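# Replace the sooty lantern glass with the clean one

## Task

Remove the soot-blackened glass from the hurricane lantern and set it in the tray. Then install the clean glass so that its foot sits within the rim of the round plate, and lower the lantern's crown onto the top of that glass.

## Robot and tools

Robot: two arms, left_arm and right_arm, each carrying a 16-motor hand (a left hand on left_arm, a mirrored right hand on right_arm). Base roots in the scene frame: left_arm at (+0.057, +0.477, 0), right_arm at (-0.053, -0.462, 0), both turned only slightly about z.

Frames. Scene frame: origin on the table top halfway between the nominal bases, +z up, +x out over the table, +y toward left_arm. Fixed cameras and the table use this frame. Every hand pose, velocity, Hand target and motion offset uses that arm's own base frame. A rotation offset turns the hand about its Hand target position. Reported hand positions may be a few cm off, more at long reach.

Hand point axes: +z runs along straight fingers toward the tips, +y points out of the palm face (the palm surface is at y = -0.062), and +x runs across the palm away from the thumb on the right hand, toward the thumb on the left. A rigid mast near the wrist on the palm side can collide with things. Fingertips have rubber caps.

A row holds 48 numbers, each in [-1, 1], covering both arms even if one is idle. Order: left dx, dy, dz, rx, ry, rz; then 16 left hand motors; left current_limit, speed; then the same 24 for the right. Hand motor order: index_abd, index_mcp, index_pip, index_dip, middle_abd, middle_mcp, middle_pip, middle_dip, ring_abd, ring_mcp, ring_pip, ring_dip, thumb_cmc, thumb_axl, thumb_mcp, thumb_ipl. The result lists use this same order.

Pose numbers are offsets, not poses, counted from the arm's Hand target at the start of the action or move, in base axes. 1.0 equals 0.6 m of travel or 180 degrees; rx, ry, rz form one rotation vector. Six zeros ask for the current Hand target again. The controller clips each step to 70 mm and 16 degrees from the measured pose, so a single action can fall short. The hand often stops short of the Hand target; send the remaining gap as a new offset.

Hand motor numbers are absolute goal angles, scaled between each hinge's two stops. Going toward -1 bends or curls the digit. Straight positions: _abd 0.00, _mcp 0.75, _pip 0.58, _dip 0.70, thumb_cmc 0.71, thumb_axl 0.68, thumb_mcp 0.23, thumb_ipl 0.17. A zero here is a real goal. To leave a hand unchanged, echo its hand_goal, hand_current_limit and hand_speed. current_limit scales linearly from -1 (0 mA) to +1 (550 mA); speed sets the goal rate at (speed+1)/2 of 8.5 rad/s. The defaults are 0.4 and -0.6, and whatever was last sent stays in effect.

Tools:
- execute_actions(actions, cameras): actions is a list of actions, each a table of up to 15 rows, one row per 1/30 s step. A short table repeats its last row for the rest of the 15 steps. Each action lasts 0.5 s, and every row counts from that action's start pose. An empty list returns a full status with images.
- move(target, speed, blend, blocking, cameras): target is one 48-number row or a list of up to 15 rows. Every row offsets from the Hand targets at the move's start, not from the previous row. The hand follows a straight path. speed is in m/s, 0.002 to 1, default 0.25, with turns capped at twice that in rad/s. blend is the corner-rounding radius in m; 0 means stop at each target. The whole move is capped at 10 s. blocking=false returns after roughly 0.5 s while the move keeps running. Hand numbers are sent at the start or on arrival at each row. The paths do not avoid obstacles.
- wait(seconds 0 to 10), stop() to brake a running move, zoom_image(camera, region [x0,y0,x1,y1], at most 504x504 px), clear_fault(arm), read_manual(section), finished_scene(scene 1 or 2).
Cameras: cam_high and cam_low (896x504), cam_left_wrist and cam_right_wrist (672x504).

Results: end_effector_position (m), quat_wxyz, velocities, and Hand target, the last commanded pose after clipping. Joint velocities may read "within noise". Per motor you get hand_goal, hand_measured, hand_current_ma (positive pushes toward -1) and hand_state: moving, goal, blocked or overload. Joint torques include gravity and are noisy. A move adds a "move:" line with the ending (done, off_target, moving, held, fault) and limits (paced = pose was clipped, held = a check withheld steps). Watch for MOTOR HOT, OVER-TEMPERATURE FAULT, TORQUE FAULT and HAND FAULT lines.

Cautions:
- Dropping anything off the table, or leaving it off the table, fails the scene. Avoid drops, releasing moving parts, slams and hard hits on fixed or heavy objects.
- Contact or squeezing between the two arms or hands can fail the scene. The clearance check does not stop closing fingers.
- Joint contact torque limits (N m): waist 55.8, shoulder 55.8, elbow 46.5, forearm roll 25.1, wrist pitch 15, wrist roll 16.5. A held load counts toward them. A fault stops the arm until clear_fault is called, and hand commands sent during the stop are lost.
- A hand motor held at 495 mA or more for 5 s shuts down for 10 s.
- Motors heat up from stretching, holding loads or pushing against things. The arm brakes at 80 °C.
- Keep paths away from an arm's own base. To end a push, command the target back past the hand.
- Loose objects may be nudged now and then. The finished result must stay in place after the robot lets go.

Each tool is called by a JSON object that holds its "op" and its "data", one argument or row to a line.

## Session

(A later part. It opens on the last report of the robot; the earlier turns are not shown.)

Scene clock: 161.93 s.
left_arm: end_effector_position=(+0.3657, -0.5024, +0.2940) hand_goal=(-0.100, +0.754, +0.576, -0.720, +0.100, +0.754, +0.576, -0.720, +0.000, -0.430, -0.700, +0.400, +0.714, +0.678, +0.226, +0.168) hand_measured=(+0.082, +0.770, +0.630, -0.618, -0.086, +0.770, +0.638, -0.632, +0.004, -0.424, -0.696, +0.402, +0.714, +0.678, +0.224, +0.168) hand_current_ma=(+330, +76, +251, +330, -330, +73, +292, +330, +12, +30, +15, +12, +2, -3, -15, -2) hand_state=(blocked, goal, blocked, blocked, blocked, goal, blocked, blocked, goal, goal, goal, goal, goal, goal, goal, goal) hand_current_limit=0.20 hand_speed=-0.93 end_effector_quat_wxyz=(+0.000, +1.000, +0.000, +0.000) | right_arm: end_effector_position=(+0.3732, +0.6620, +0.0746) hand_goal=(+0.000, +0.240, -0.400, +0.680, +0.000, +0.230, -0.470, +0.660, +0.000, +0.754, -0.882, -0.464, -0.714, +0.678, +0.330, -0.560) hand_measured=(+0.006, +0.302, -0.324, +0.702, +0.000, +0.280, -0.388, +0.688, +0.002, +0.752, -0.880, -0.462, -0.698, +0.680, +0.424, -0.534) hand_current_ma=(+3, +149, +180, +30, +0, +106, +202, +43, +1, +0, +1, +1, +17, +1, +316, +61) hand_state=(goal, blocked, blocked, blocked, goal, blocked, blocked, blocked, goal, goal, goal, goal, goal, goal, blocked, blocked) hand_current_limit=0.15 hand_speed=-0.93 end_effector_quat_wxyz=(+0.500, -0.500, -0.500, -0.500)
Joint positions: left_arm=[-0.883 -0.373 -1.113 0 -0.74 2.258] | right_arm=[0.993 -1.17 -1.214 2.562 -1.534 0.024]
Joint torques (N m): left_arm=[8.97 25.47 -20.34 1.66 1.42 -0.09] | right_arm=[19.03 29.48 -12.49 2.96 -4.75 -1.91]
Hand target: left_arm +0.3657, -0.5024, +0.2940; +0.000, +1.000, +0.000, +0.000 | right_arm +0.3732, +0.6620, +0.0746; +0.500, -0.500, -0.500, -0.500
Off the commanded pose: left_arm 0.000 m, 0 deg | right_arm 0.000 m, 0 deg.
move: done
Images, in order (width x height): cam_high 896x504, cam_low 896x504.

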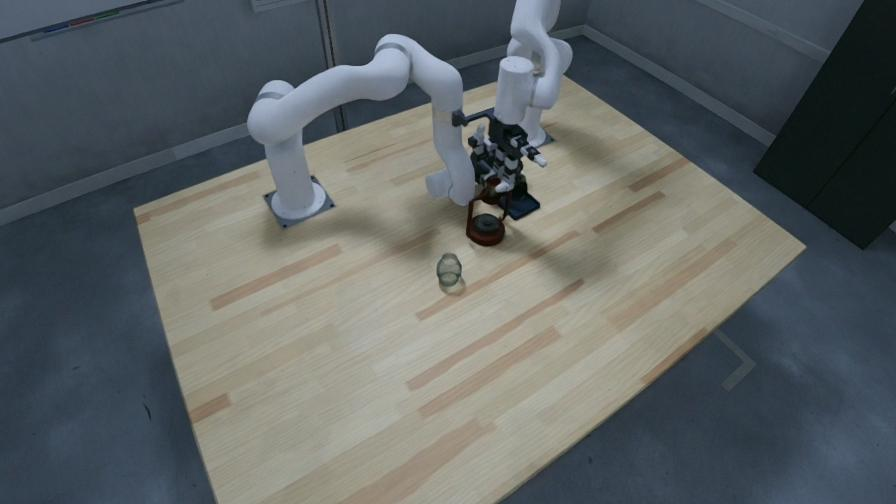

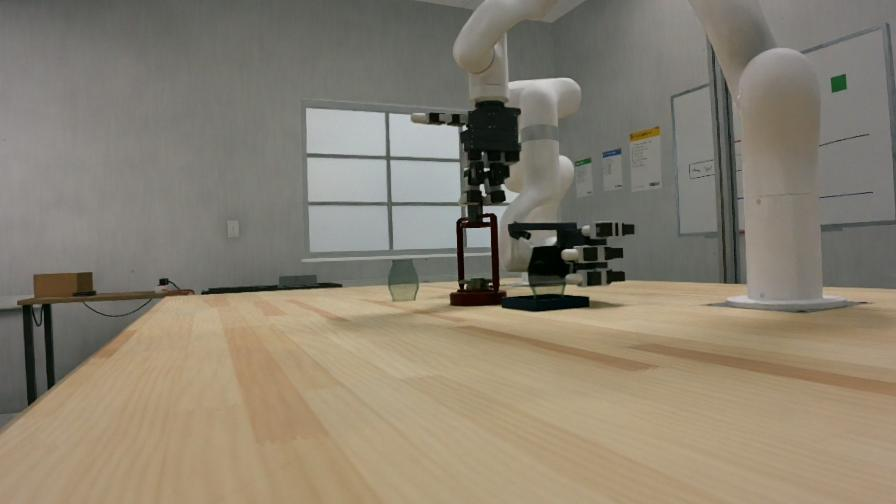

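{"op": "move", "data": {
  "target": [
    [0.0,0,0.0,0,0,0, -0.1,0.754,0.576,-0.72, 0.1,0.754,0.576,-0.72, 0,-0.43,-0.7,0.4, 0.714,0.678,0.226,0.168, 0.2,-0.93, 0.017,0.0,0.0,0,0,0, 0,0.24,-0.40,0.68, 0,0.23,-0.47,0.66, 0,0.754,-0.883,-0.464, -0.714,0.678,0.33,-0.56, 0.15,-0.93],
    [0.0,0,0.0,0,0,0, -0.1,0.754,0.576,-0.72, 0.1,0.754,0.576,-0.72, 0,-0.43,-0.7,0.4, 0.714,0.678,0.226,0.168, 0.2,-0.93, 0.017,0.0,-0.021,0,0,0, 0,0.24,-0.40,0.68, 0,0.23,-0.47,0.66, 0,0.754,-0.883,-0.464, -0.714,0.678,0.33,-0.56, 0.15,-0.93]
  ],
  "speed": [0.04],
  "cameras": ["cam_low","cam_high","cam_right_wrist"]
}}

{"op": "zoom_image", "data": {
  "camera": "cam_low",
  "region": [490, 230, 620, 320]
}}

{"op": "zoom_image", "data": {
  "camera": "cam_high",
  "region": [480, 130, 580, 240]
}}

speed must be one number or one for each of the 2 targets, got a list of 1; nothing of the call was run

Scaled by 3.877 from the camera's 896x504 image, which has a finer 1280x720 frame.

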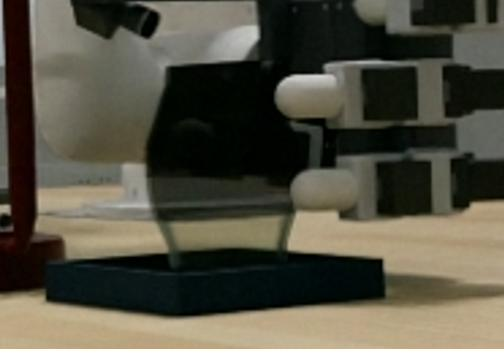

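Scaled by 4.582 from the camera's 896x504 image, which has a finer 1280x720 frame.

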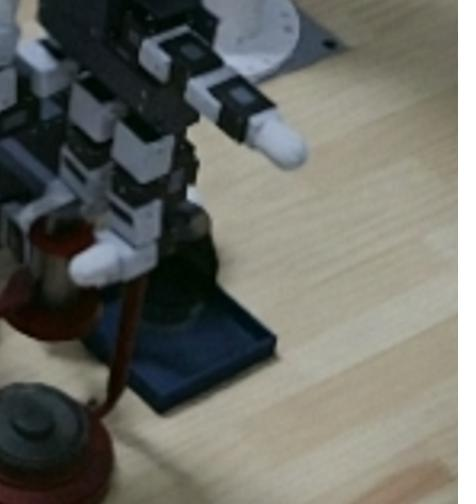

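{"op": "move", "data": {
  "target": [
    [0.0,0,0.0,0,0,0, -0.1,0.754,0.576,-0.72, 0.1,0.754,0.576,-0.72, 0,-0.43,-0.7,0.4, 0.714,0.678,0.226,0.168, 0.2,-0.93, 0.017,0.0,0.0,0,0,0, 0,0.24,-0.40,0.68, 0,0.23,-0.47,0.66, 0,0.754,-0.883,-0.464, -0.714,0.678,0.33,-0.56, 0.15,-0.93],
    [0.0,0,0.0,0,0,0, -0.1,0.754,0.576,-0.72, 0.1,0.754,0.576,-0.72, 0,-0.43,-0.7,0.4, 0.714,0.678,0.226,0.168, 0.2,-0.93, 0.017,0.0,-0.021,0,0,0, 0,0.24,-0.40,0.68, 0,0.23,-0.47,0.66, 0,0.754,-0.883,-0.464, -0.714,0.678,0.33,-0.56, 0.15,-0.93]
  ],
  "speed": [0.04,0.03],
  "cameras": ["cam_low","cam_high","cam_right_wrist"]
}}

{"op": "zoom_image", "data": {
  "camera": "cam_low",
  "region": [490, 230, 620, 320]
}}

{"op": "zoom_image", "data": {
  "camera": "cam_high",
  "region": [480, 130, 580, 240]
}}

Scene clock: 163.63 s.
left_arm: end_effector_position=(+0.3657, -0.5024, +0.2940) hand_goal=(-0.100, +0.754, +0.576, -0.720, +0.100, +0.754, +0.576, -0.720, +0.000, -0.430, -0.700, +0.400, +0.714, +0.678, +0.226, +0.168) hand_measured=(+0.082, +0.770, +0.630, -0.618, -0.086, +0.770, +0.638, -0.632, +0.004, -0.424, -0.696, +0.402, +0.714, +0.678, +0.224, +0.168) hand_current_ma=(+330, +76, +251, +330, -330, +73, +292, +330, +12, +30, +15, +12, +2, -3, -15, -2) hand_state=(blocked, goal, blocked, blocked, blocked, goal, blocked, blocked, goal, goal, goal, goal, goal, goal, goal, goal) hand_current_limit=0.20 hand_speed=-0.93 end_effector_quat_wxyz=(+0.000, +1.000, +0.000, +0.000) | right_arm: end_effector_position=(+0.3834, +0.6620, +0.0620) hand_goal=(+0.000, +0.240, -0.400, +0.680, +0.000, +0.230, -0.470, +0.660, +0.000, +0.754, -0.882, -0.464, -0.714, +0.678, +0.330, -0.560) hand_measured=(+0.006, +0.302, -0.324, +0.702, +0.000, +0.280, -0.390, +0.688, +0.002, +0.752, -0.880, -0.462, -0.700, +0.680, +0.424, -0.534) hand_current_ma=(+3, +149, +180, +30, +0, +107, +200, +43, +1, +0, +1, +1, +15, +1, +316, +61) hand_state=(goal, blocked, blocked, blocked, goal, blocked, blocked, blocked, goal, goal, goal, goal, goal, goal, blocked, blocked) hand_current_limit=0.15 hand_speed=-0.93 end_effector_quat_wxyz=(+0.500, -0.500, -0.500, -0.500)
Joint positions: left_arm=[-0.883 -0.373 -1.113 0 -0.74 2.258] | right_arm=[0.977 -1.205 -1.251 2.546 -1.534 0.025]
Joint torques (N m): left_arm=[8.25 25.25 -20.65 1.69 1.41 0.04] | right_arm=[-18.02 30.12 -12.54 2.95 -4.14 -1.66]
Hand target: left_arm +0.3657, -0.5024, +0.2940; +0.000, +1.000, +0.000, +0.000 | right_arm +0.3834, +0.6620, +0.0620; +0.500, -0.500, -0.500, -0.500
Off the commanded pose: left_arm 0.000 m, 0 deg | right_arm 0.000 m, 0 deg.
move: done
Images, in order (width x height): cam_high 896x504, cam_low 896x504, cam_right_wrist 672x504.

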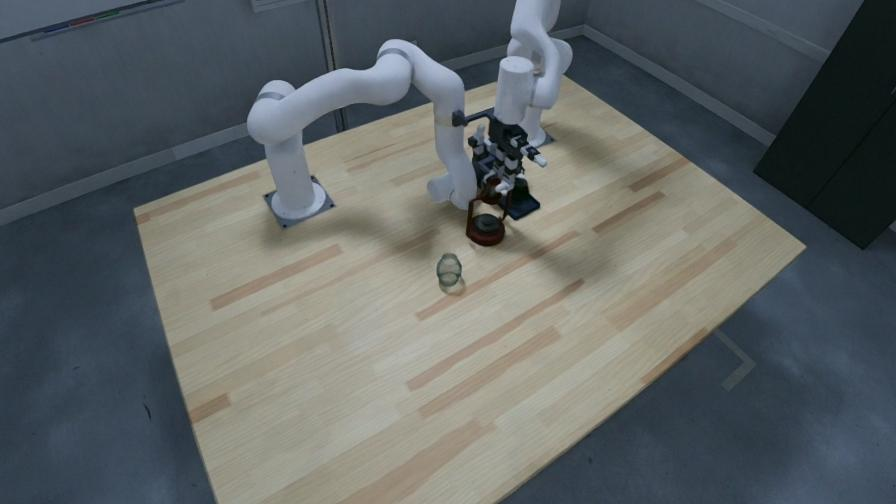

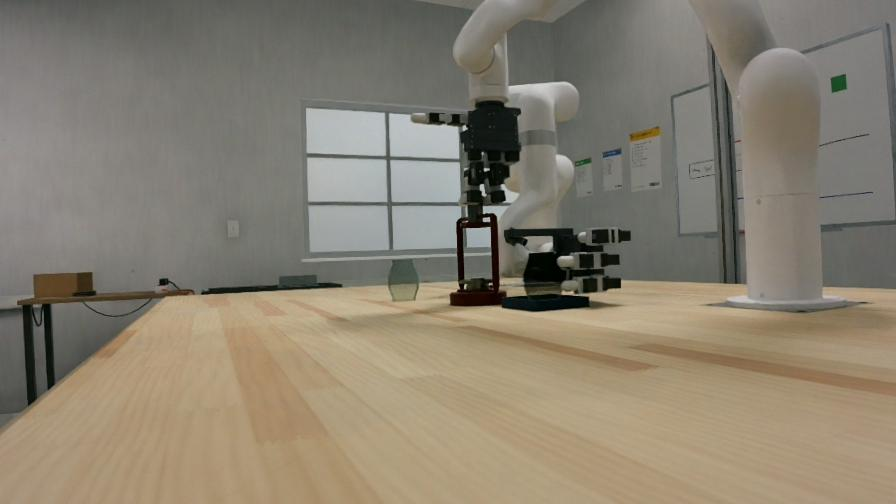

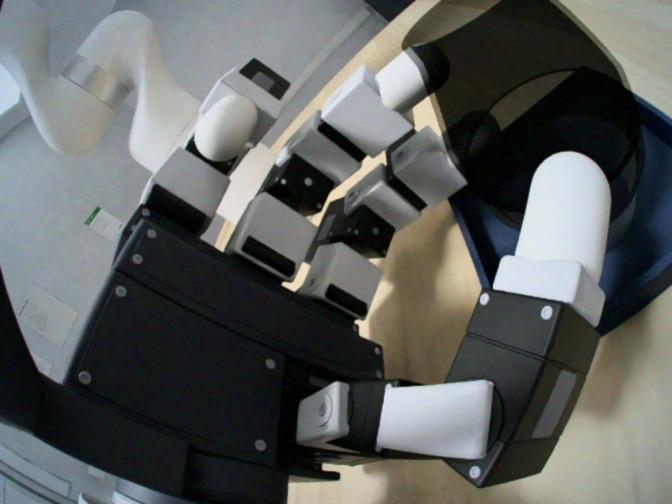

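Scaled by 3.877 from the camera's 896x504 image, which has a finer 1280x720 frame.

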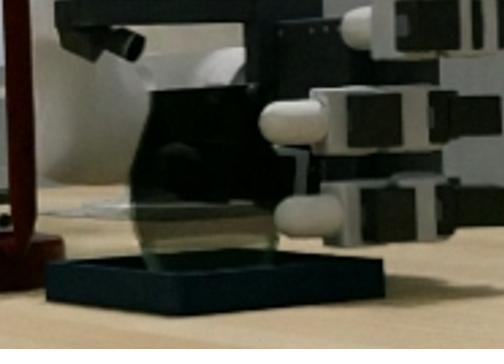

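Scaled by 4.582 from the camera's 896x504 image, which has a finer 1280x720 frame.

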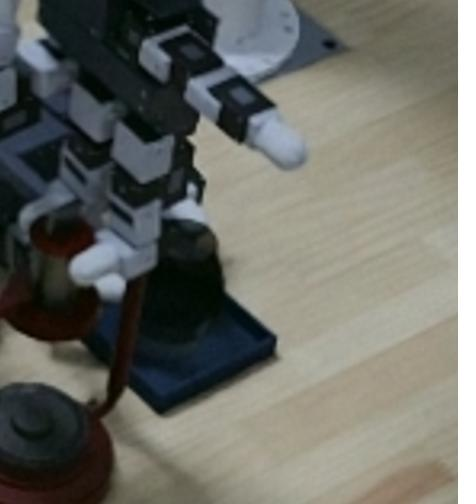

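{"op": "move", "data": {
  "target": [0.0,0,0.0,0,0,0, -0.1,0.754,0.576,-0.72, 0.1,0.754,0.576,-0.72, 0,-0.43,-0.7,0.4, 0.714,0.678,0.226,0.168, 0.2,-0.93, 0.0,0.0,-0.005,0,0,0, 0,0.24,-0.40,0.68, 0,0.23,-0.47,0.66, 0,0.754,-0.883,-0.464, -0.714,0.678,0.33,-0.56, 0.1,-0.93],
  "speed": 0.02,
  "cameras": ["cam_low"]
}}

{"op": "zoom_image", "data": {
  "camera": "cam_low",
  "region": [490, 230, 620, 320]
}}

Scene clock: 164.67 s.
left_arm: end_effector_position=(+0.3657, -0.5024, +0.2940) hand_goal=(-0.100, +0.754, +0.576, -0.720, +0.100, +0.754, +0.576, -0.720, +0.000, -0.430, -0.700, +0.400, +0.714, +0.678, +0.226, +0.168) hand_measured=(+0.082, +0.770, +0.630, -0.618, -0.086, +0.770, +0.638, -0.632, +0.004, -0.424, -0.696, +0.402, +0.714, +0.678, +0.224, +0.168) hand_current_ma=(+330, +76, +251, +330, -330, +73, +292, +330, +12, +30, +15, +12, +2, -3, -15, -2) hand_state=(blocked, goal, blocked, blocked, blocked, goal, blocked, blocked, goal, goal, goal, goal, goal, goal, goal, goal) hand_current_limit=0.20 hand_speed=-0.93 end_effector_quat_wxyz=(+0.000, +1.000, +0.000, +0.000) | right_arm: end_effector_position=(+0.3834, +0.6620, +0.0590) hand_goal=(+0.000, +0.240, -0.400, +0.680, +0.000, +0.230, -0.470, +0.660, +0.000, +0.754, -0.882, -0.464, -0.714, +0.678, +0.330, -0.560) hand_measured=(-0.010, +0.302, -0.330, +0.702, -0.028, +0.288, -0.400, +0.688, +0.002, +0.752, -0.880, -0.462, -0.714, +0.680, +0.424, -0.532) hand_current_ma=(-7, +149, +163, +30, -34, +131, +158, +43, +1, +0, +1, +1, +0, +1, +302, +62) hand_state=(goal, blocked, blocked, blocked, blocked, blocked, blocked, blocked, goal, goal, goal, goal, goal, goal, blocked, blocked) hand_current_limit=0.10 hand_speed=-0.93 end_effector_quat_wxyz=(+0.500, -0.500, -0.500, -0.500)
Joint positions: left_arm=[-0.883 -0.373 -1.113 0 -0.74 2.258] | right_arm=[0.977 -1.212 -1.255 2.546 -1.535 0.024]
Joint torques (N m): left_arm=[7.84 25.17 -20.7 1.35 1.47 0.07] | right_arm=[-18.63 24.32 -11.62 3.71 -2.39 -1.01]
Hand target: left_arm +0.3657, -0.5024, +0.2940; +0.000, +1.000, +0.000, +0.000 | right_arm +0.3834, +0.6620, +0.0590; +0.500, -0.500, -0.500, -0.500
Off the commanded pose: left_arm 0.000 m, 0 deg | right_arm 0.000 m, 0 deg.
move: done
Images, in order (width x height): cam_low 896x504.

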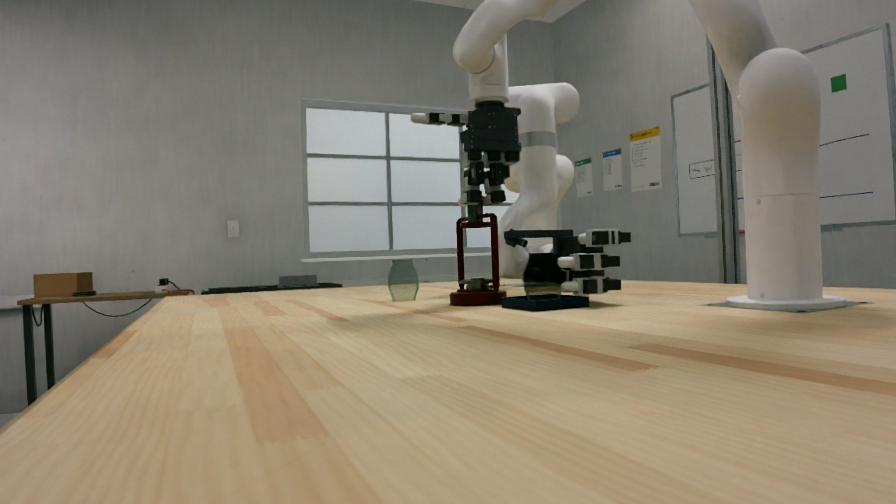

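Scaled by 3.877 from the camera's 896x504 image, which has a finer 1280x720 frame.

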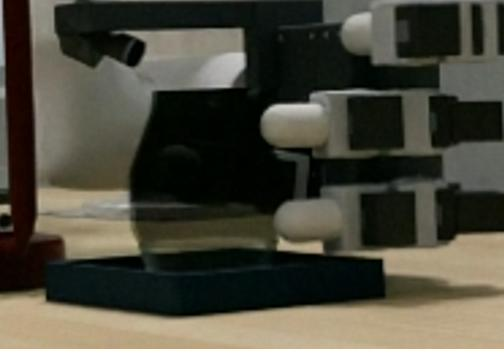

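{"op": "move", "data": {
  "target": [
    [0.0,0,0.0,0,0,0, -0.1,0.754,0.576,-0.72, 0.1,0.754,0.576,-0.72, 0,-0.43,-0.7,0.4, 0.714,0.678,0.226,0.168, 0.2,-0.93, 0.0,0.0,0.0015,0,0,0, 0,0.27,-0.34,0.69, 0,0.26,-0.39,0.68, 0,0.754,-0.883,-0.464, -0.714,0.678,0.42,-0.58, 0.0,-0.96],
    [0.0,0,0.0,0,0,0, -0.1,0.754,0.576,-0.72, 0.1,0.754,0.576,-0.72, 0,-0.43,-0.7,0.4, 0.714,0.678,0.226,0.168, 0.2,-0.93, 0.0,0.0,0.0015,0,0,0, 0,0.315,-0.226,0.696, 0,0.315,-0.226,0.696, 0,0.754,-0.883,-0.464, -0.714,0.678,0.63,-0.71, 0.0,-0.95]
  ],
  "speed": [0.04,0.03],
  "cameras": ["cam_low","cam_high","cam_right_wrist"]
}}

{"op": "zoom_image", "data": {
  "camera": "cam_low",
  "region": [490, 230, 620, 320]
}}

Scene clock: 167.57 s.
left_arm: end_effector_position=(+0.3657, -0.5024, +0.2940) hand_goal=(-0.100, +0.754, +0.576, -0.720, +0.100, +0.754, +0.576, -0.720, +0.000, -0.430, -0.700, +0.400, +0.714, +0.678, +0.226, +0.168) hand_measured=(+0.082, +0.770, +0.630, -0.618, -0.086, +0.770, +0.638, -0.632, +0.004, -0.424, -0.696, +0.402, +0.714, +0.678, +0.224, +0.168) hand_current_ma=(+330, +76, +251, +330, -330, +73, +292, +330, +12, +30, +15, +12, +2, -3, -15, -2) hand_state=(blocked, goal, blocked, blocked, blocked, goal, blocked, blocked, goal, goal, goal, goal, goal, goal, goal, goal) hand_current_limit=0.20 hand_speed=-0.93 end_effector_quat_wxyz=(+0.000, +1.000, +0.000, +0.000) | right_arm: end_effector_position=(+0.3834, +0.6620, +0.0598) hand_goal=(+0.000, +0.316, -0.226, +0.696, +0.000, +0.316, -0.226, +0.696, +0.000, +0.754, -0.882, -0.464, -0.714, +0.678, +0.630, -0.710) hand_measured=(+0.000, +0.314, -0.230, +0.698, +0.000, +0.314, -0.230, +0.694, +0.002, +0.752, -0.880, -0.462, -0.708, +0.680, +0.628, -0.708) hand_current_ma=(+0, -1, -2, +1, +0, -1, -2, -1, +1, +0, +1, +1, +4, +0, -1, +1) hand_state=(goal, goal, goal, goal, goal, goal, goal, goal, goal, goal, goal, goal, goal, goal, goal, goal) hand_current_limit=0.00 hand_speed=-0.95 end_effector_quat_wxyz=(+0.500, -0.500, -0.500, -0.500)
Joint positions: left_arm=[-0.883 -0.373 -1.113 0 -0.74 2.258] | right_arm=[0.977 -1.21 -1.254 2.546 -1.535 0.024]
Joint torques (N m): left_arm=[7.57 24.86 -20.53 1.04 1.33 0.21] | right_arm=[-17.33 59.93 -9.7 -1.48 -3.53 0.03]
Hand target: left_arm +0.3657, -0.5024, +0.2940; +0.000, +1.000, +0.000, +0.000 | right_arm +0.3834, +0.6620, +0.0599; +0.500, -0.500, -0.500, -0.500
Off the commanded pose: left_arm 0.000 m, 0 deg | right_arm 0.000 m, 0 deg.
move: done
Images, in order (width x height): cam_high 896x504, cam_low 896x504, cam_right_wrist 672x504.

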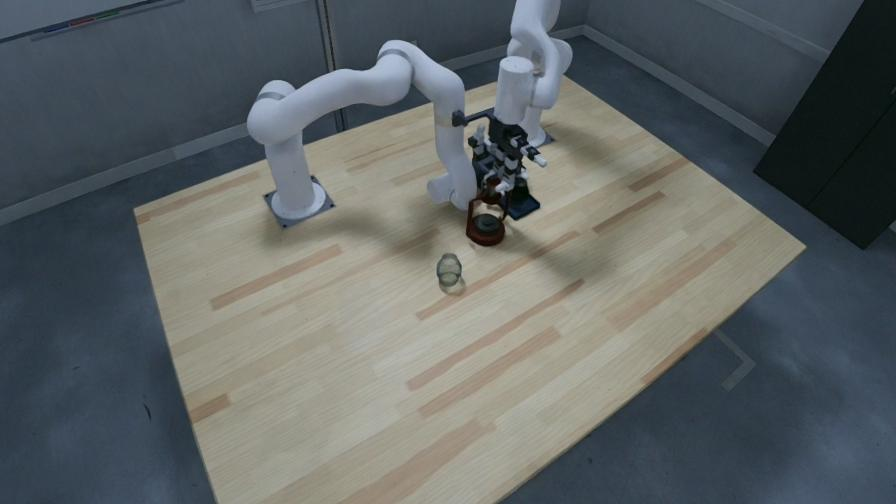

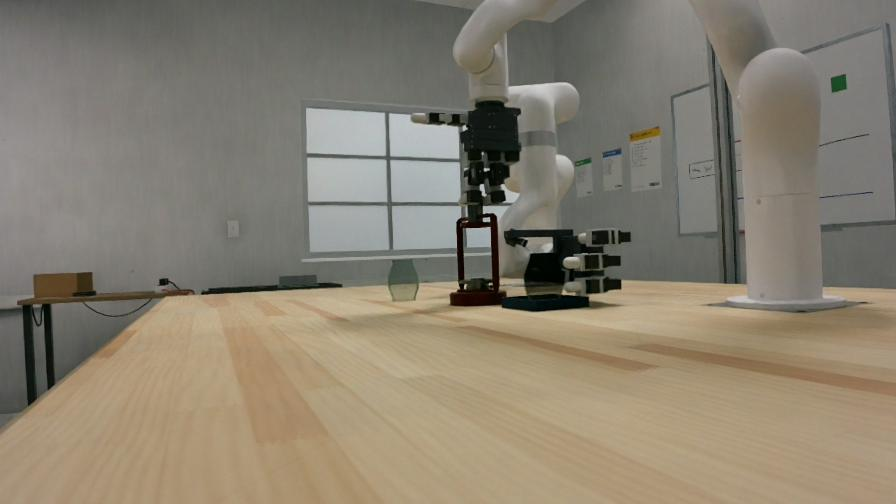

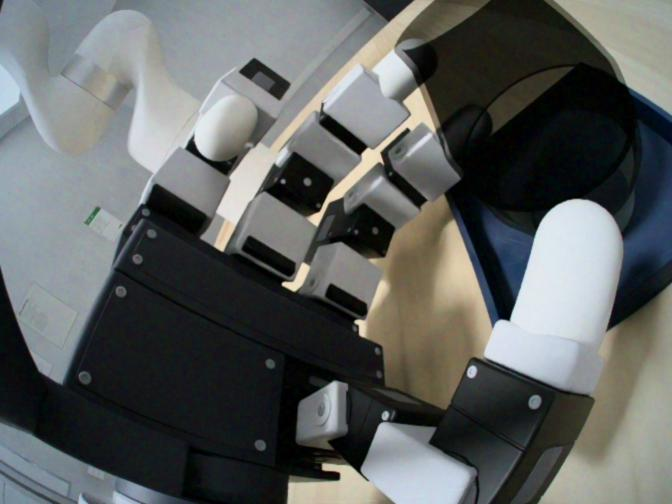

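Scaled by 3.877 from the camera's 896x504 image, which has a finer 1280x720 frame.

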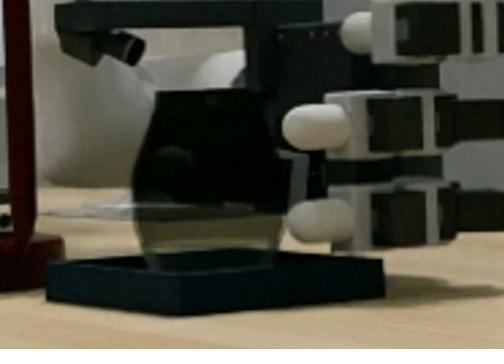

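{"op": "move", "data": {
  "target": [
    [0.0,0,0.0,0,0,0, -0.1,0.754,0.576,-0.72, 0.1,0.754,0.576,-0.72, 0,-0.43,-0.7,0.4, 0.714,0.678,0.226,0.168, 0.2,-0.93, -0.15,0.0,0.0015,0,0,0, 0,0.315,-0.226,0.696, 0,0.315,-0.226,0.696, 0,0.754,-0.883,-0.464, -0.714,0.678,0.63,-0.71, 0.0,-0.95]
  ],
  "speed": [0.08],
  "cameras": ["cam_low","cam_high","cam_right_wrist"]
}}

{"op": "zoom_image", "data": {
  "camera": "cam_low",
  "region": [490, 230, 620, 320]
}}

{"op": "zoom_image", "data": {
  "camera": "cam_high",
  "region": [420, 130, 560, 260]
}}

Scene clock: 169.17 s.
left_arm: end_effector_position=(+0.3657, -0.5024, +0.2940) hand_goal=(-0.100, +0.754, +0.576, -0.720, +0.100, +0.754, +0.576, -0.720, +0.000, -0.430, -0.700, +0.400, +0.714, +0.678, +0.226, +0.168) hand_measured=(+0.082, +0.770, +0.630, -0.618, -0.086, +0.770, +0.638, -0.632, +0.004, -0.424, -0.696, +0.402, +0.714, +0.678, +0.224, +0.168) hand_current_ma=(+330, +76, +251, +330, -330, +73, +292, +330, +12, +30, +15, +12, +2, -3, -15, -2) hand_state=(blocked, goal, blocked, blocked, blocked, goal, blocked, blocked, goal, goal, goal, goal, goal, goal, goal, goal) hand_current_limit=0.20 hand_speed=-0.93 end_effector_quat_wxyz=(+0.000, +1.000, +0.000, +0.000) | right_arm: end_effector_position=(+0.2934, +0.6620, +0.0608) hand_goal=(+0.000, +0.316, -0.226, +0.696, +0.000, +0.316, -0.226, +0.696, +0.000, +0.754, -0.882, -0.464, -0.714, +0.678, +0.630, -0.710) hand_measured=(+0.000, +0.314, -0.228, +0.698, +0.000, +0.314, -0.228, +0.694, +0.002, +0.752, -0.880, -0.462, -0.708, +0.680, +0.628, -0.708) hand_current_ma=(+0, -1, -2, +1, +0, -1, -1, -1, +1, +0, +1, +1, +4, +0, -1, +1) hand_state=(goal, goal, goal, goal, goal, goal, goal, goal, goal, goal, goal, goal, goal, goal, goal, goal) hand_current_limit=0.00 hand_speed=-0.95 end_effector_quat_wxyz=(+0.500, -0.500, -0.500, -0.500)
Joint positions: left_arm=[-0.883 -0.373 -1.113 0 -0.74 2.258] | right_arm=[1.13 -1.17 -1.123 2.699 -1.614 -0.021]
Joint torques (N m): left_arm=[8.47 24.93 -20.42 0.76 1.36 0.4] | right_arm=[18.85 56.65 -5.01 3.1 -4.62 -1.82]
Hand target: left_arm +0.3657, -0.5024, +0.2940; +0.000, +1.000, +0.000, +0.000 | right_arm +0.2934, +0.6620, +0.0608; +0.500, -0.500, -0.500, -0.500
Off the commanded pose: left_arm 0.000 m, 0 deg | right_arm 0.000 m, 0 deg.
move: done
Images, in order (width x height): cam_high 896x504, cam_low 896x504, cam_right_wrist 672x504.

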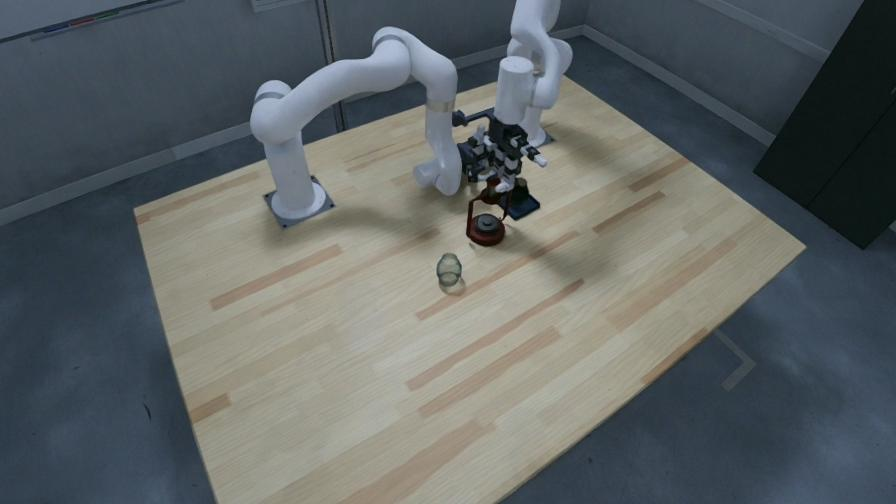

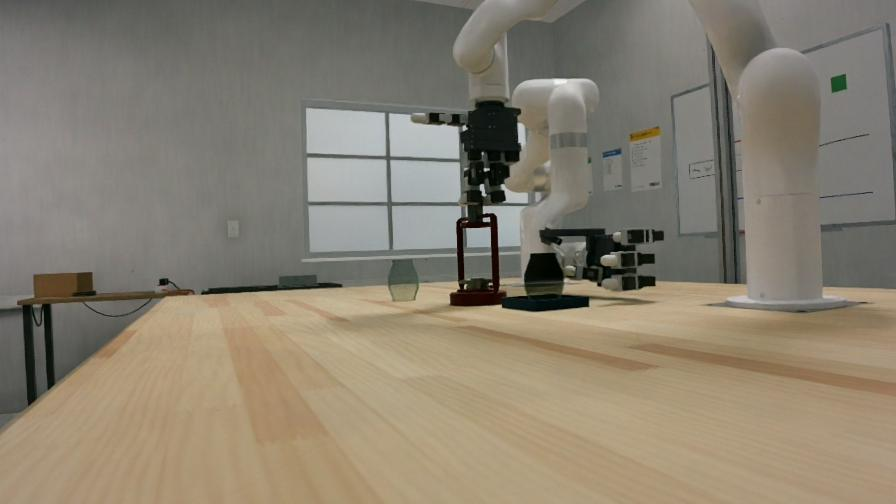

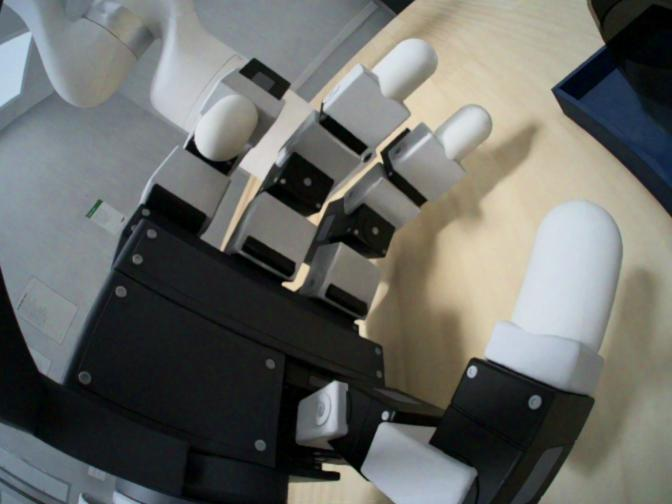

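Scaled by 3.877 from the camera's 896x504 image, which has a finer 1280x720 frame.

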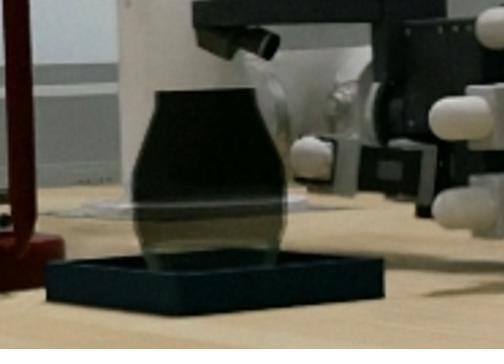

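Scaled by 3.600 from the camera's 896x504 image, which has a finer 1280x720 frame.

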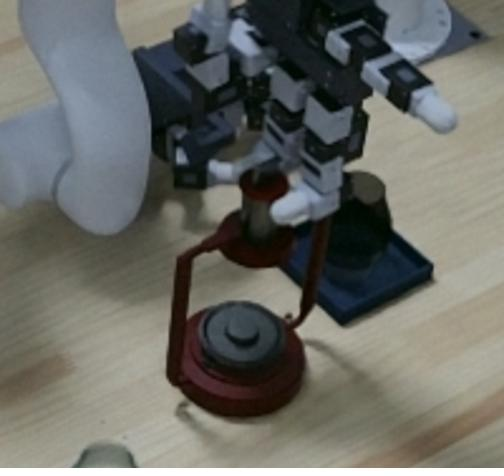

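{"op": "move", "data": {
  "target": [
    [0.0,0,0.0,0,0,0, -0.1,0.754,0.576,-0.72, 0.1,0.754,0.576,-0.72, 0,-0.43,-0.7,0.4, 0.714,0.678,0.226,0.168, 0.2,-0.93, -0.03,-0.35,0.065,0,0,0, 0,0.315,-0.226,0.696, 0,0.315,-0.226,0.696, 0,0.754,-0.883,-0.464, -0.714,0.678,0.63,-0.71, 0.0,-0.95],
    [0.0,0,0.0,0,0,0, -0.1,0.754,0.576,-0.72, 0.1,0.754,0.576,-0.72, 0,-0.43,-0.7,0.4, 0.714,0.678,0.226,0.168, 0.2,-0.93, 0.2277,-0.6442,0.065,0,0,0, 0,0.196,-0.025,0.696, 0,0.196,-0.025,0.696, 0,0.754,-0.883,-0.464, -0.714,0.678,0.65,-0.594, 0.0,-0.9],
    [0.0,0,0.0,0,0,0, -0.1,0.754,0.576,-0.72, 0.1,0.754,0.576,-0.72, 0,-0.43,-0.7,0.4, 0.714,0.678,0.226,0.168, 0.2,-0.93, 0.2277,-0.6442,-0.005,0,0,0, 0,0.196,-0.025,0.696, 0,0.196,-0.025,0.696, 0,0.754,-0.883,-0.464, -0.714,0.678,0.65,-0.594, 0.0,-0.9]
  ],
  "speed": [0.2,0.2,0.1],
  "blend": [0.03,0.0,0],
  "cameras": ["cam_low","cam_high","cam_right_wrist"]
}}

Scene clock: 174.10 s.
left_arm: end_effector_position=(+0.3657, -0.5024, +0.2940) hand_goal=(-0.100, +0.754, +0.576, -0.720, +0.100, +0.754, +0.576, -0.720, +0.000, -0.430, -0.700, +0.400, +0.714, +0.678, +0.226, +0.168) hand_measured=(+0.082, +0.770, +0.630, -0.618, -0.086, +0.770, +0.638, -0.632, +0.004, -0.424, -0.696, +0.402, +0.714, +0.678, +0.224, +0.168) hand_current_ma=(+330, +76, +251, +330, -330, +73, +292, +330, +12, +30, +15, +12, +2, -3, -15, -2) hand_state=(blocked, goal, blocked, blocked, blocked, goal, blocked, blocked, goal, goal, goal, goal, goal, goal, goal, goal) hand_current_limit=0.20 hand_speed=-0.93 end_effector_quat_wxyz=(+0.000, +1.000, +0.000, +0.000) | right_arm: end_effector_position=(+0.4300, +0.2754, +0.0578) hand_goal=(+0.000, +0.196, -0.024, +0.696, +0.000, +0.196, -0.024, +0.696, +0.000, +0.754, -0.882, -0.464, -0.714, +0.678, +0.650, -0.594) hand_measured=(+0.002, +0.198, -0.028, +0.698, +0.002, +0.198, -0.026, +0.694, +0.002, +0.752, -0.880, -0.462, -0.708, +0.678, +0.648, -0.596) hand_current_ma=(+0, +1, -2, +1, +0, +1, -1, -1, +1, +0, +1, +1, +4, +0, -1, -2) hand_state=(goal, goal, goal, goal, goal, goal, goal, goal, goal, goal, goal, goal, goal, goal, goal, goal) hand_current_limit=0.00 hand_speed=-0.90 end_effector_quat_wxyz=(+0.500, -0.500, -0.500, -0.500)
Joint positions: left_arm=[-0.883 -0.373 -1.113 0 -0.74 2.258] | right_arm=[0.159 -1.125 -0.782 1.72 -1.624 -0.34]
Joint torques (N m): left_arm=[8.22 25.56 -20.64 0.24 1.27 0.54] | right_arm=[-6.32 22.35 -6.85 -2.67 -4.43 -1.97]
Hand target: left_arm +0.3657, -0.5024, +0.2940; +0.000, +1.000, +0.000, +0.000 | right_arm +0.4300, +0.2755, +0.0578; +0.500, -0.500, -0.500, -0.500
Off the commanded pose: left_arm 0.000 m, 0 deg | right_arm 0.000 m, 0 deg.
move: done
Images, in order (width x height): cam_high 896x504, cam_low 896x504, cam_right_wrist 672x504.

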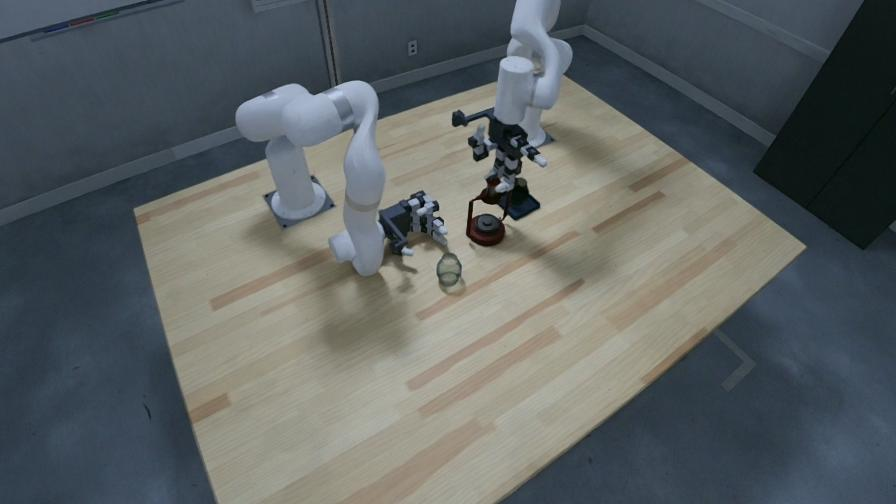

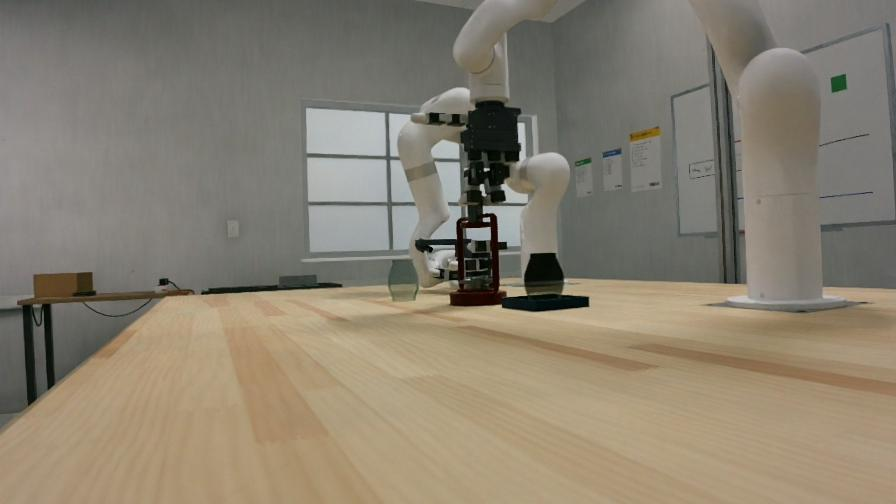

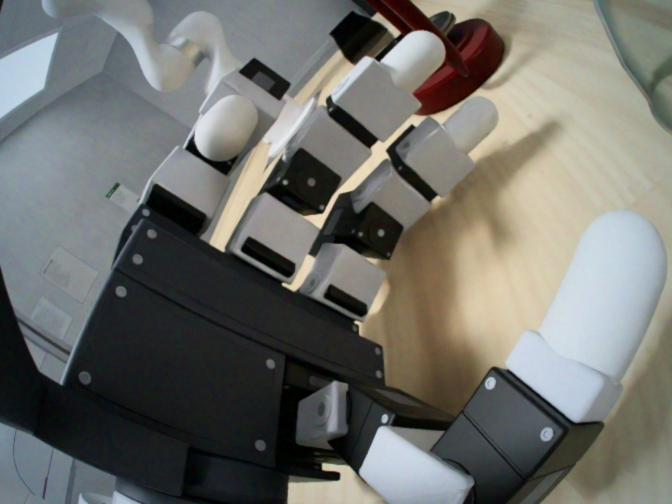

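{"op": "move", "data": {
  "target": [
    [0.0,0,0.0,0,0,0, -0.1,0.754,0.576,-0.72, 0.1,0.754,0.576,-0.72, 0,-0.43,-0.7,0.4, 0.714,0.678,0.226,0.168, 0.2,-0.93, 0.075,0,0,0,0,0, 0,0.196,-0.025,0.696, 0,0.196,-0.025,0.696, 0,0.754,-0.883,-0.464, -0.714,0.678,0.65,-0.594, 0.0,-0.9]
  ],
  "speed": [0.08],
  "cameras": ["cam_high","cam_right_wrist"]
}}

{"op": "zoom_image", "data": {
  "camera": "cam_high",
  "region": [390, 200, 510, 310]
}}

Scene clock: 175.17 s.
left_arm: end_effector_position=(+0.3657, -0.5024, +0.2940) hand_goal=(-0.100, +0.754, +0.576, -0.720, +0.100, +0.754, +0.576, -0.720, +0.000, -0.430, -0.700, +0.400, +0.714, +0.678, +0.226, +0.168) hand_measured=(+0.082, +0.770, +0.630, -0.618, -0.086, +0.770, +0.638, -0.632, +0.004, -0.424, -0.696, +0.402, +0.714, +0.678, +0.224, +0.168) hand_current_ma=(+330, +76, +251, +330, -330, +73, +292, +330, +12, +30, +15, +12, +2, -3, -15, -2) hand_state=(blocked, goal, blocked, blocked, blocked, goal, blocked, blocked, goal, goal, goal, goal, goal, goal, goal, goal) hand_current_limit=0.20 hand_speed=-0.93 end_effector_quat_wxyz=(+0.000, +1.000, +0.000, +0.000) | right_arm: end_effector_position=(+0.4750, +0.2755, +0.0578) hand_goal=(+0.000, +0.196, -0.024, +0.696, +0.000, +0.196, -0.024, +0.696, +0.000, +0.754, -0.882, -0.464, -0.714, +0.678, +0.650, -0.594) hand_measured=(+0.002, +0.198, -0.028, +0.698, +0.002, +0.198, -0.026, +0.694, +0.002, +0.752, -0.880, -0.462, -0.708, +0.678, +0.648, -0.596) hand_current_ma=(+0, +1, -2, +1, +0, +1, -1, -1, +1, +0, +1, +1, +4, +0, -1, -2) hand_state=(goal, goal, goal, goal, goal, goal, goal, goal, goal, goal, goal, goal, goal, goal, goal, goal) hand_current_limit=0.00 hand_speed=-0.90 end_effector_quat_wxyz=(+0.500, -0.500, -0.500, -0.500)
Joint positions: left_arm=[-0.883 -0.373 -1.113 0 -0.74 2.258] | right_arm=[0.141 -1.131 -0.884 1.707 -1.605 -0.245]
Joint torques (N m): left_arm=[7.95 25.09 -20.66 0.08 1.27 0.58] | right_arm=[-18.03 22.67 -7.28 -3.18 0.16 1.51]
Hand target: left_arm +0.3657, -0.5024, +0.2940; +0.000, +1.000, +0.000, +0.000 | right_arm +0.4750, +0.2755, +0.0578; +0.500, -0.500, -0.500, -0.500
Off the commanded pose: left_arm 0.000 m, 0 deg | right_arm 0.000 m, 0 deg.
move: done
Images, in order (width x height): cam_high 896x504, cam_right_wrist 672x504.

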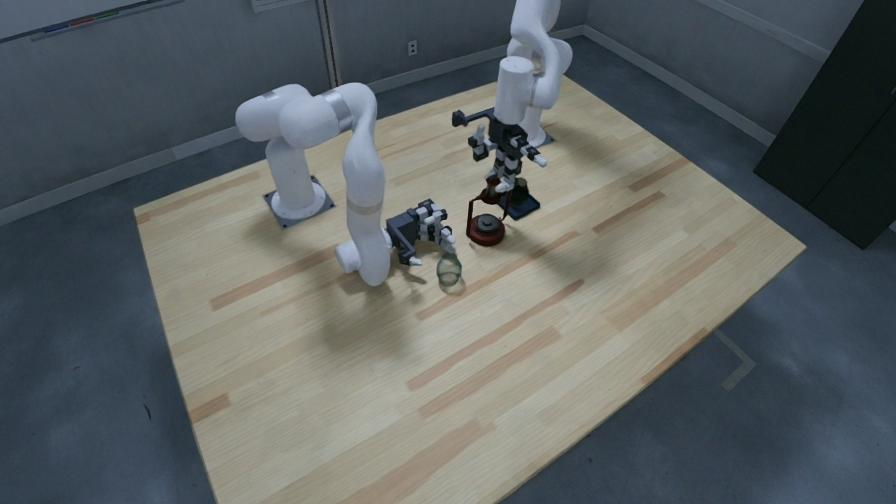

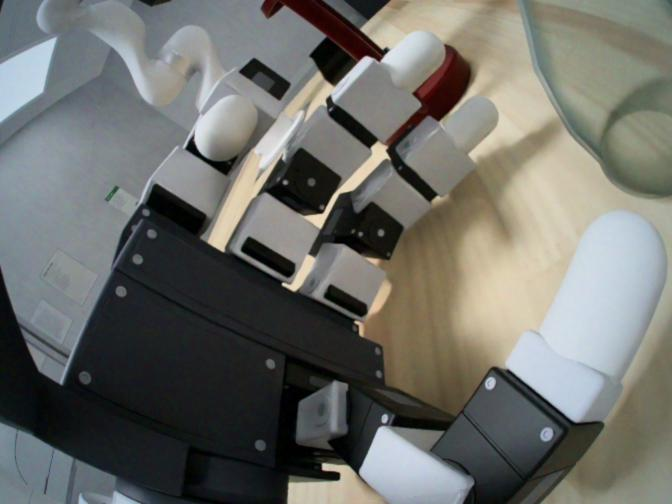

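Scaled by 4.200 from the camera's 896x504 image, which has a finer 1280x720 frame.

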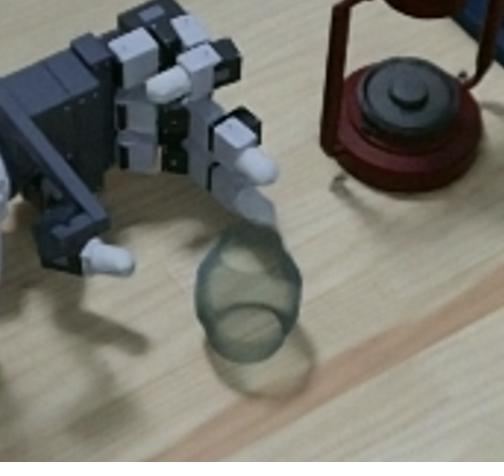

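{"op": "move", "data": {
  "target": [
    [0.0,0,0.0,0,0,0, -0.1,0.754,0.576,-0.72, 0.1,0.754,0.576,-0.72, 0,-0.43,-0.7,0.4, 0.714,0.678,0.226,0.168, 0.2,-0.93, 0.05,0.005,-0.0047,0,0,0, 0,0.196,-0.025,0.696, 0,0.196,-0.025,0.696, 0,0.754,-0.883,-0.464, -0.714,0.678,0.65,-0.594, 0.0,-0.9]
  ],
  "speed": [0.05],
  "cameras": ["cam_high","cam_right_wrist"]
}}

{"op": "zoom_image", "data": {
  "camera": "cam_high",
  "region": [390, 200, 510, 310]
}}

Scene clock: 176.53 s.
left_arm: end_effector_position=(+0.3657, -0.5024, +0.2940) hand_goal=(-0.100, +0.754, +0.576, -0.720, +0.100, +0.754, +0.576, -0.720, +0.000, -0.430, -0.700, +0.400, +0.714, +0.678, +0.226, +0.168) hand_measured=(+0.082, +0.770, +0.630, -0.618, -0.086, +0.770, +0.638, -0.632, +0.004, -0.424, -0.696, +0.402, +0.714, +0.678, +0.224, +0.168) hand_current_ma=(+330, +76, +251, +330, -330, +73, +292, +330, +12, +30, +15, +12, +2, -3, -15, -2) hand_state=(blocked, goal, blocked, blocked, blocked, goal, blocked, blocked, goal, goal, goal, goal, goal, goal, goal, goal) hand_current_limit=0.20 hand_speed=-0.93 end_effector_quat_wxyz=(+0.000, +1.000, +0.000, +0.000) | right_arm: end_effector_position=(+0.5050, +0.2785, +0.0549) hand_goal=(+0.000, +0.196, -0.024, +0.696, +0.000, +0.196, -0.024, +0.696, +0.000, +0.754, -0.882, -0.464, -0.714, +0.678, +0.650, -0.594) hand_measured=(+0.002, +0.198, -0.028, +0.698, +0.002, +0.198, -0.026, +0.694, +0.002, +0.752, -0.880, -0.462, -0.708, +0.678, +0.648, -0.596) hand_current_ma=(+0, +1, -2, +1, +0, +1, -1, -1, +1, +0, +1, +1, +4, +0, -1, -2) hand_state=(goal, goal, goal, goal, goal, goal, goal, goal, goal, goal, goal, goal, goal, goal, goal, goal) hand_current_limit=0.00 hand_speed=-0.90 end_effector_quat_wxyz=(+0.500, -0.500, -0.500, -0.500)
Joint positions: left_arm=[-0.883 -0.373 -1.113 0 -0.74 2.258] | right_arm=[0.138 -1.148 -0.962 1.705 -1.596 -0.185]
Joint torques (N m): left_arm=[7.84 24.81 -20.59 -0.22 1.25 0.52] | right_arm=[-18.28 23.96 -8.35 -2.76 0.24 1.5]
Hand target: left_arm +0.3657, -0.5024, +0.2940; +0.000, +1.000, +0.000, +0.000 | right_arm +0.5050, +0.2785, +0.0549; +0.500, -0.500, -0.500, -0.500
Off the commanded pose: left_arm 0.000 m, 0 deg | right_arm 0.000 m, 0 deg.
move: done
Images, in order (width x height): cam_high 896x504, cam_right_wrist 672x504.

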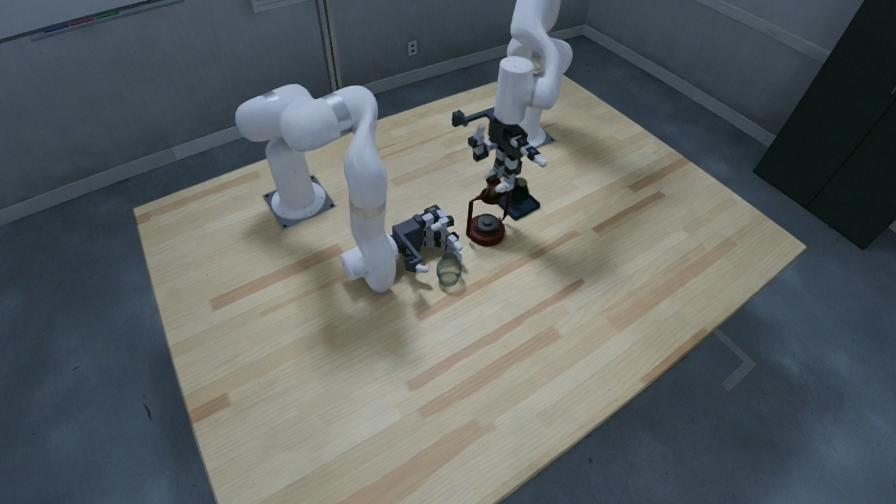

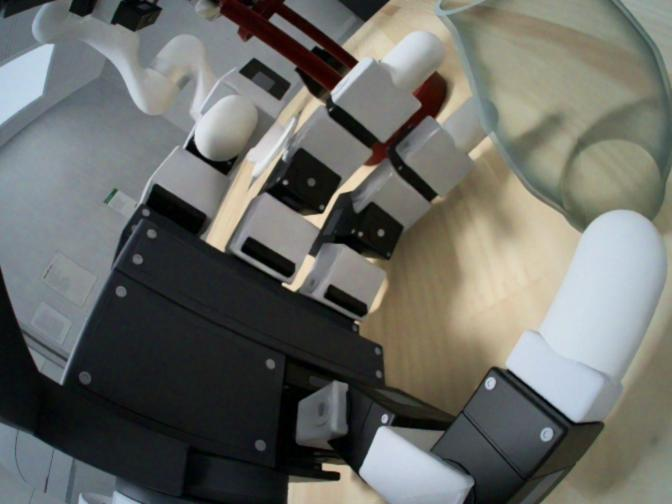

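Scaled by 4.200 from the camera's 896x504 image, which has a finer 1280x720 frame.

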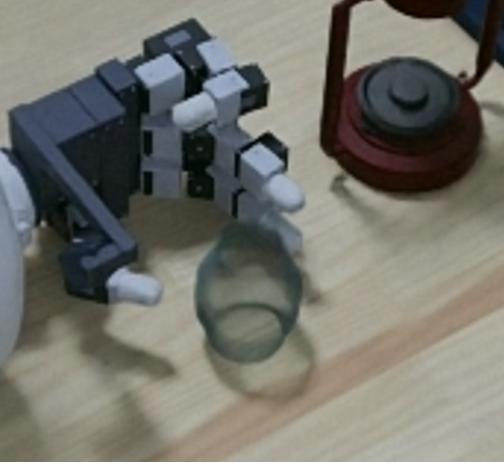

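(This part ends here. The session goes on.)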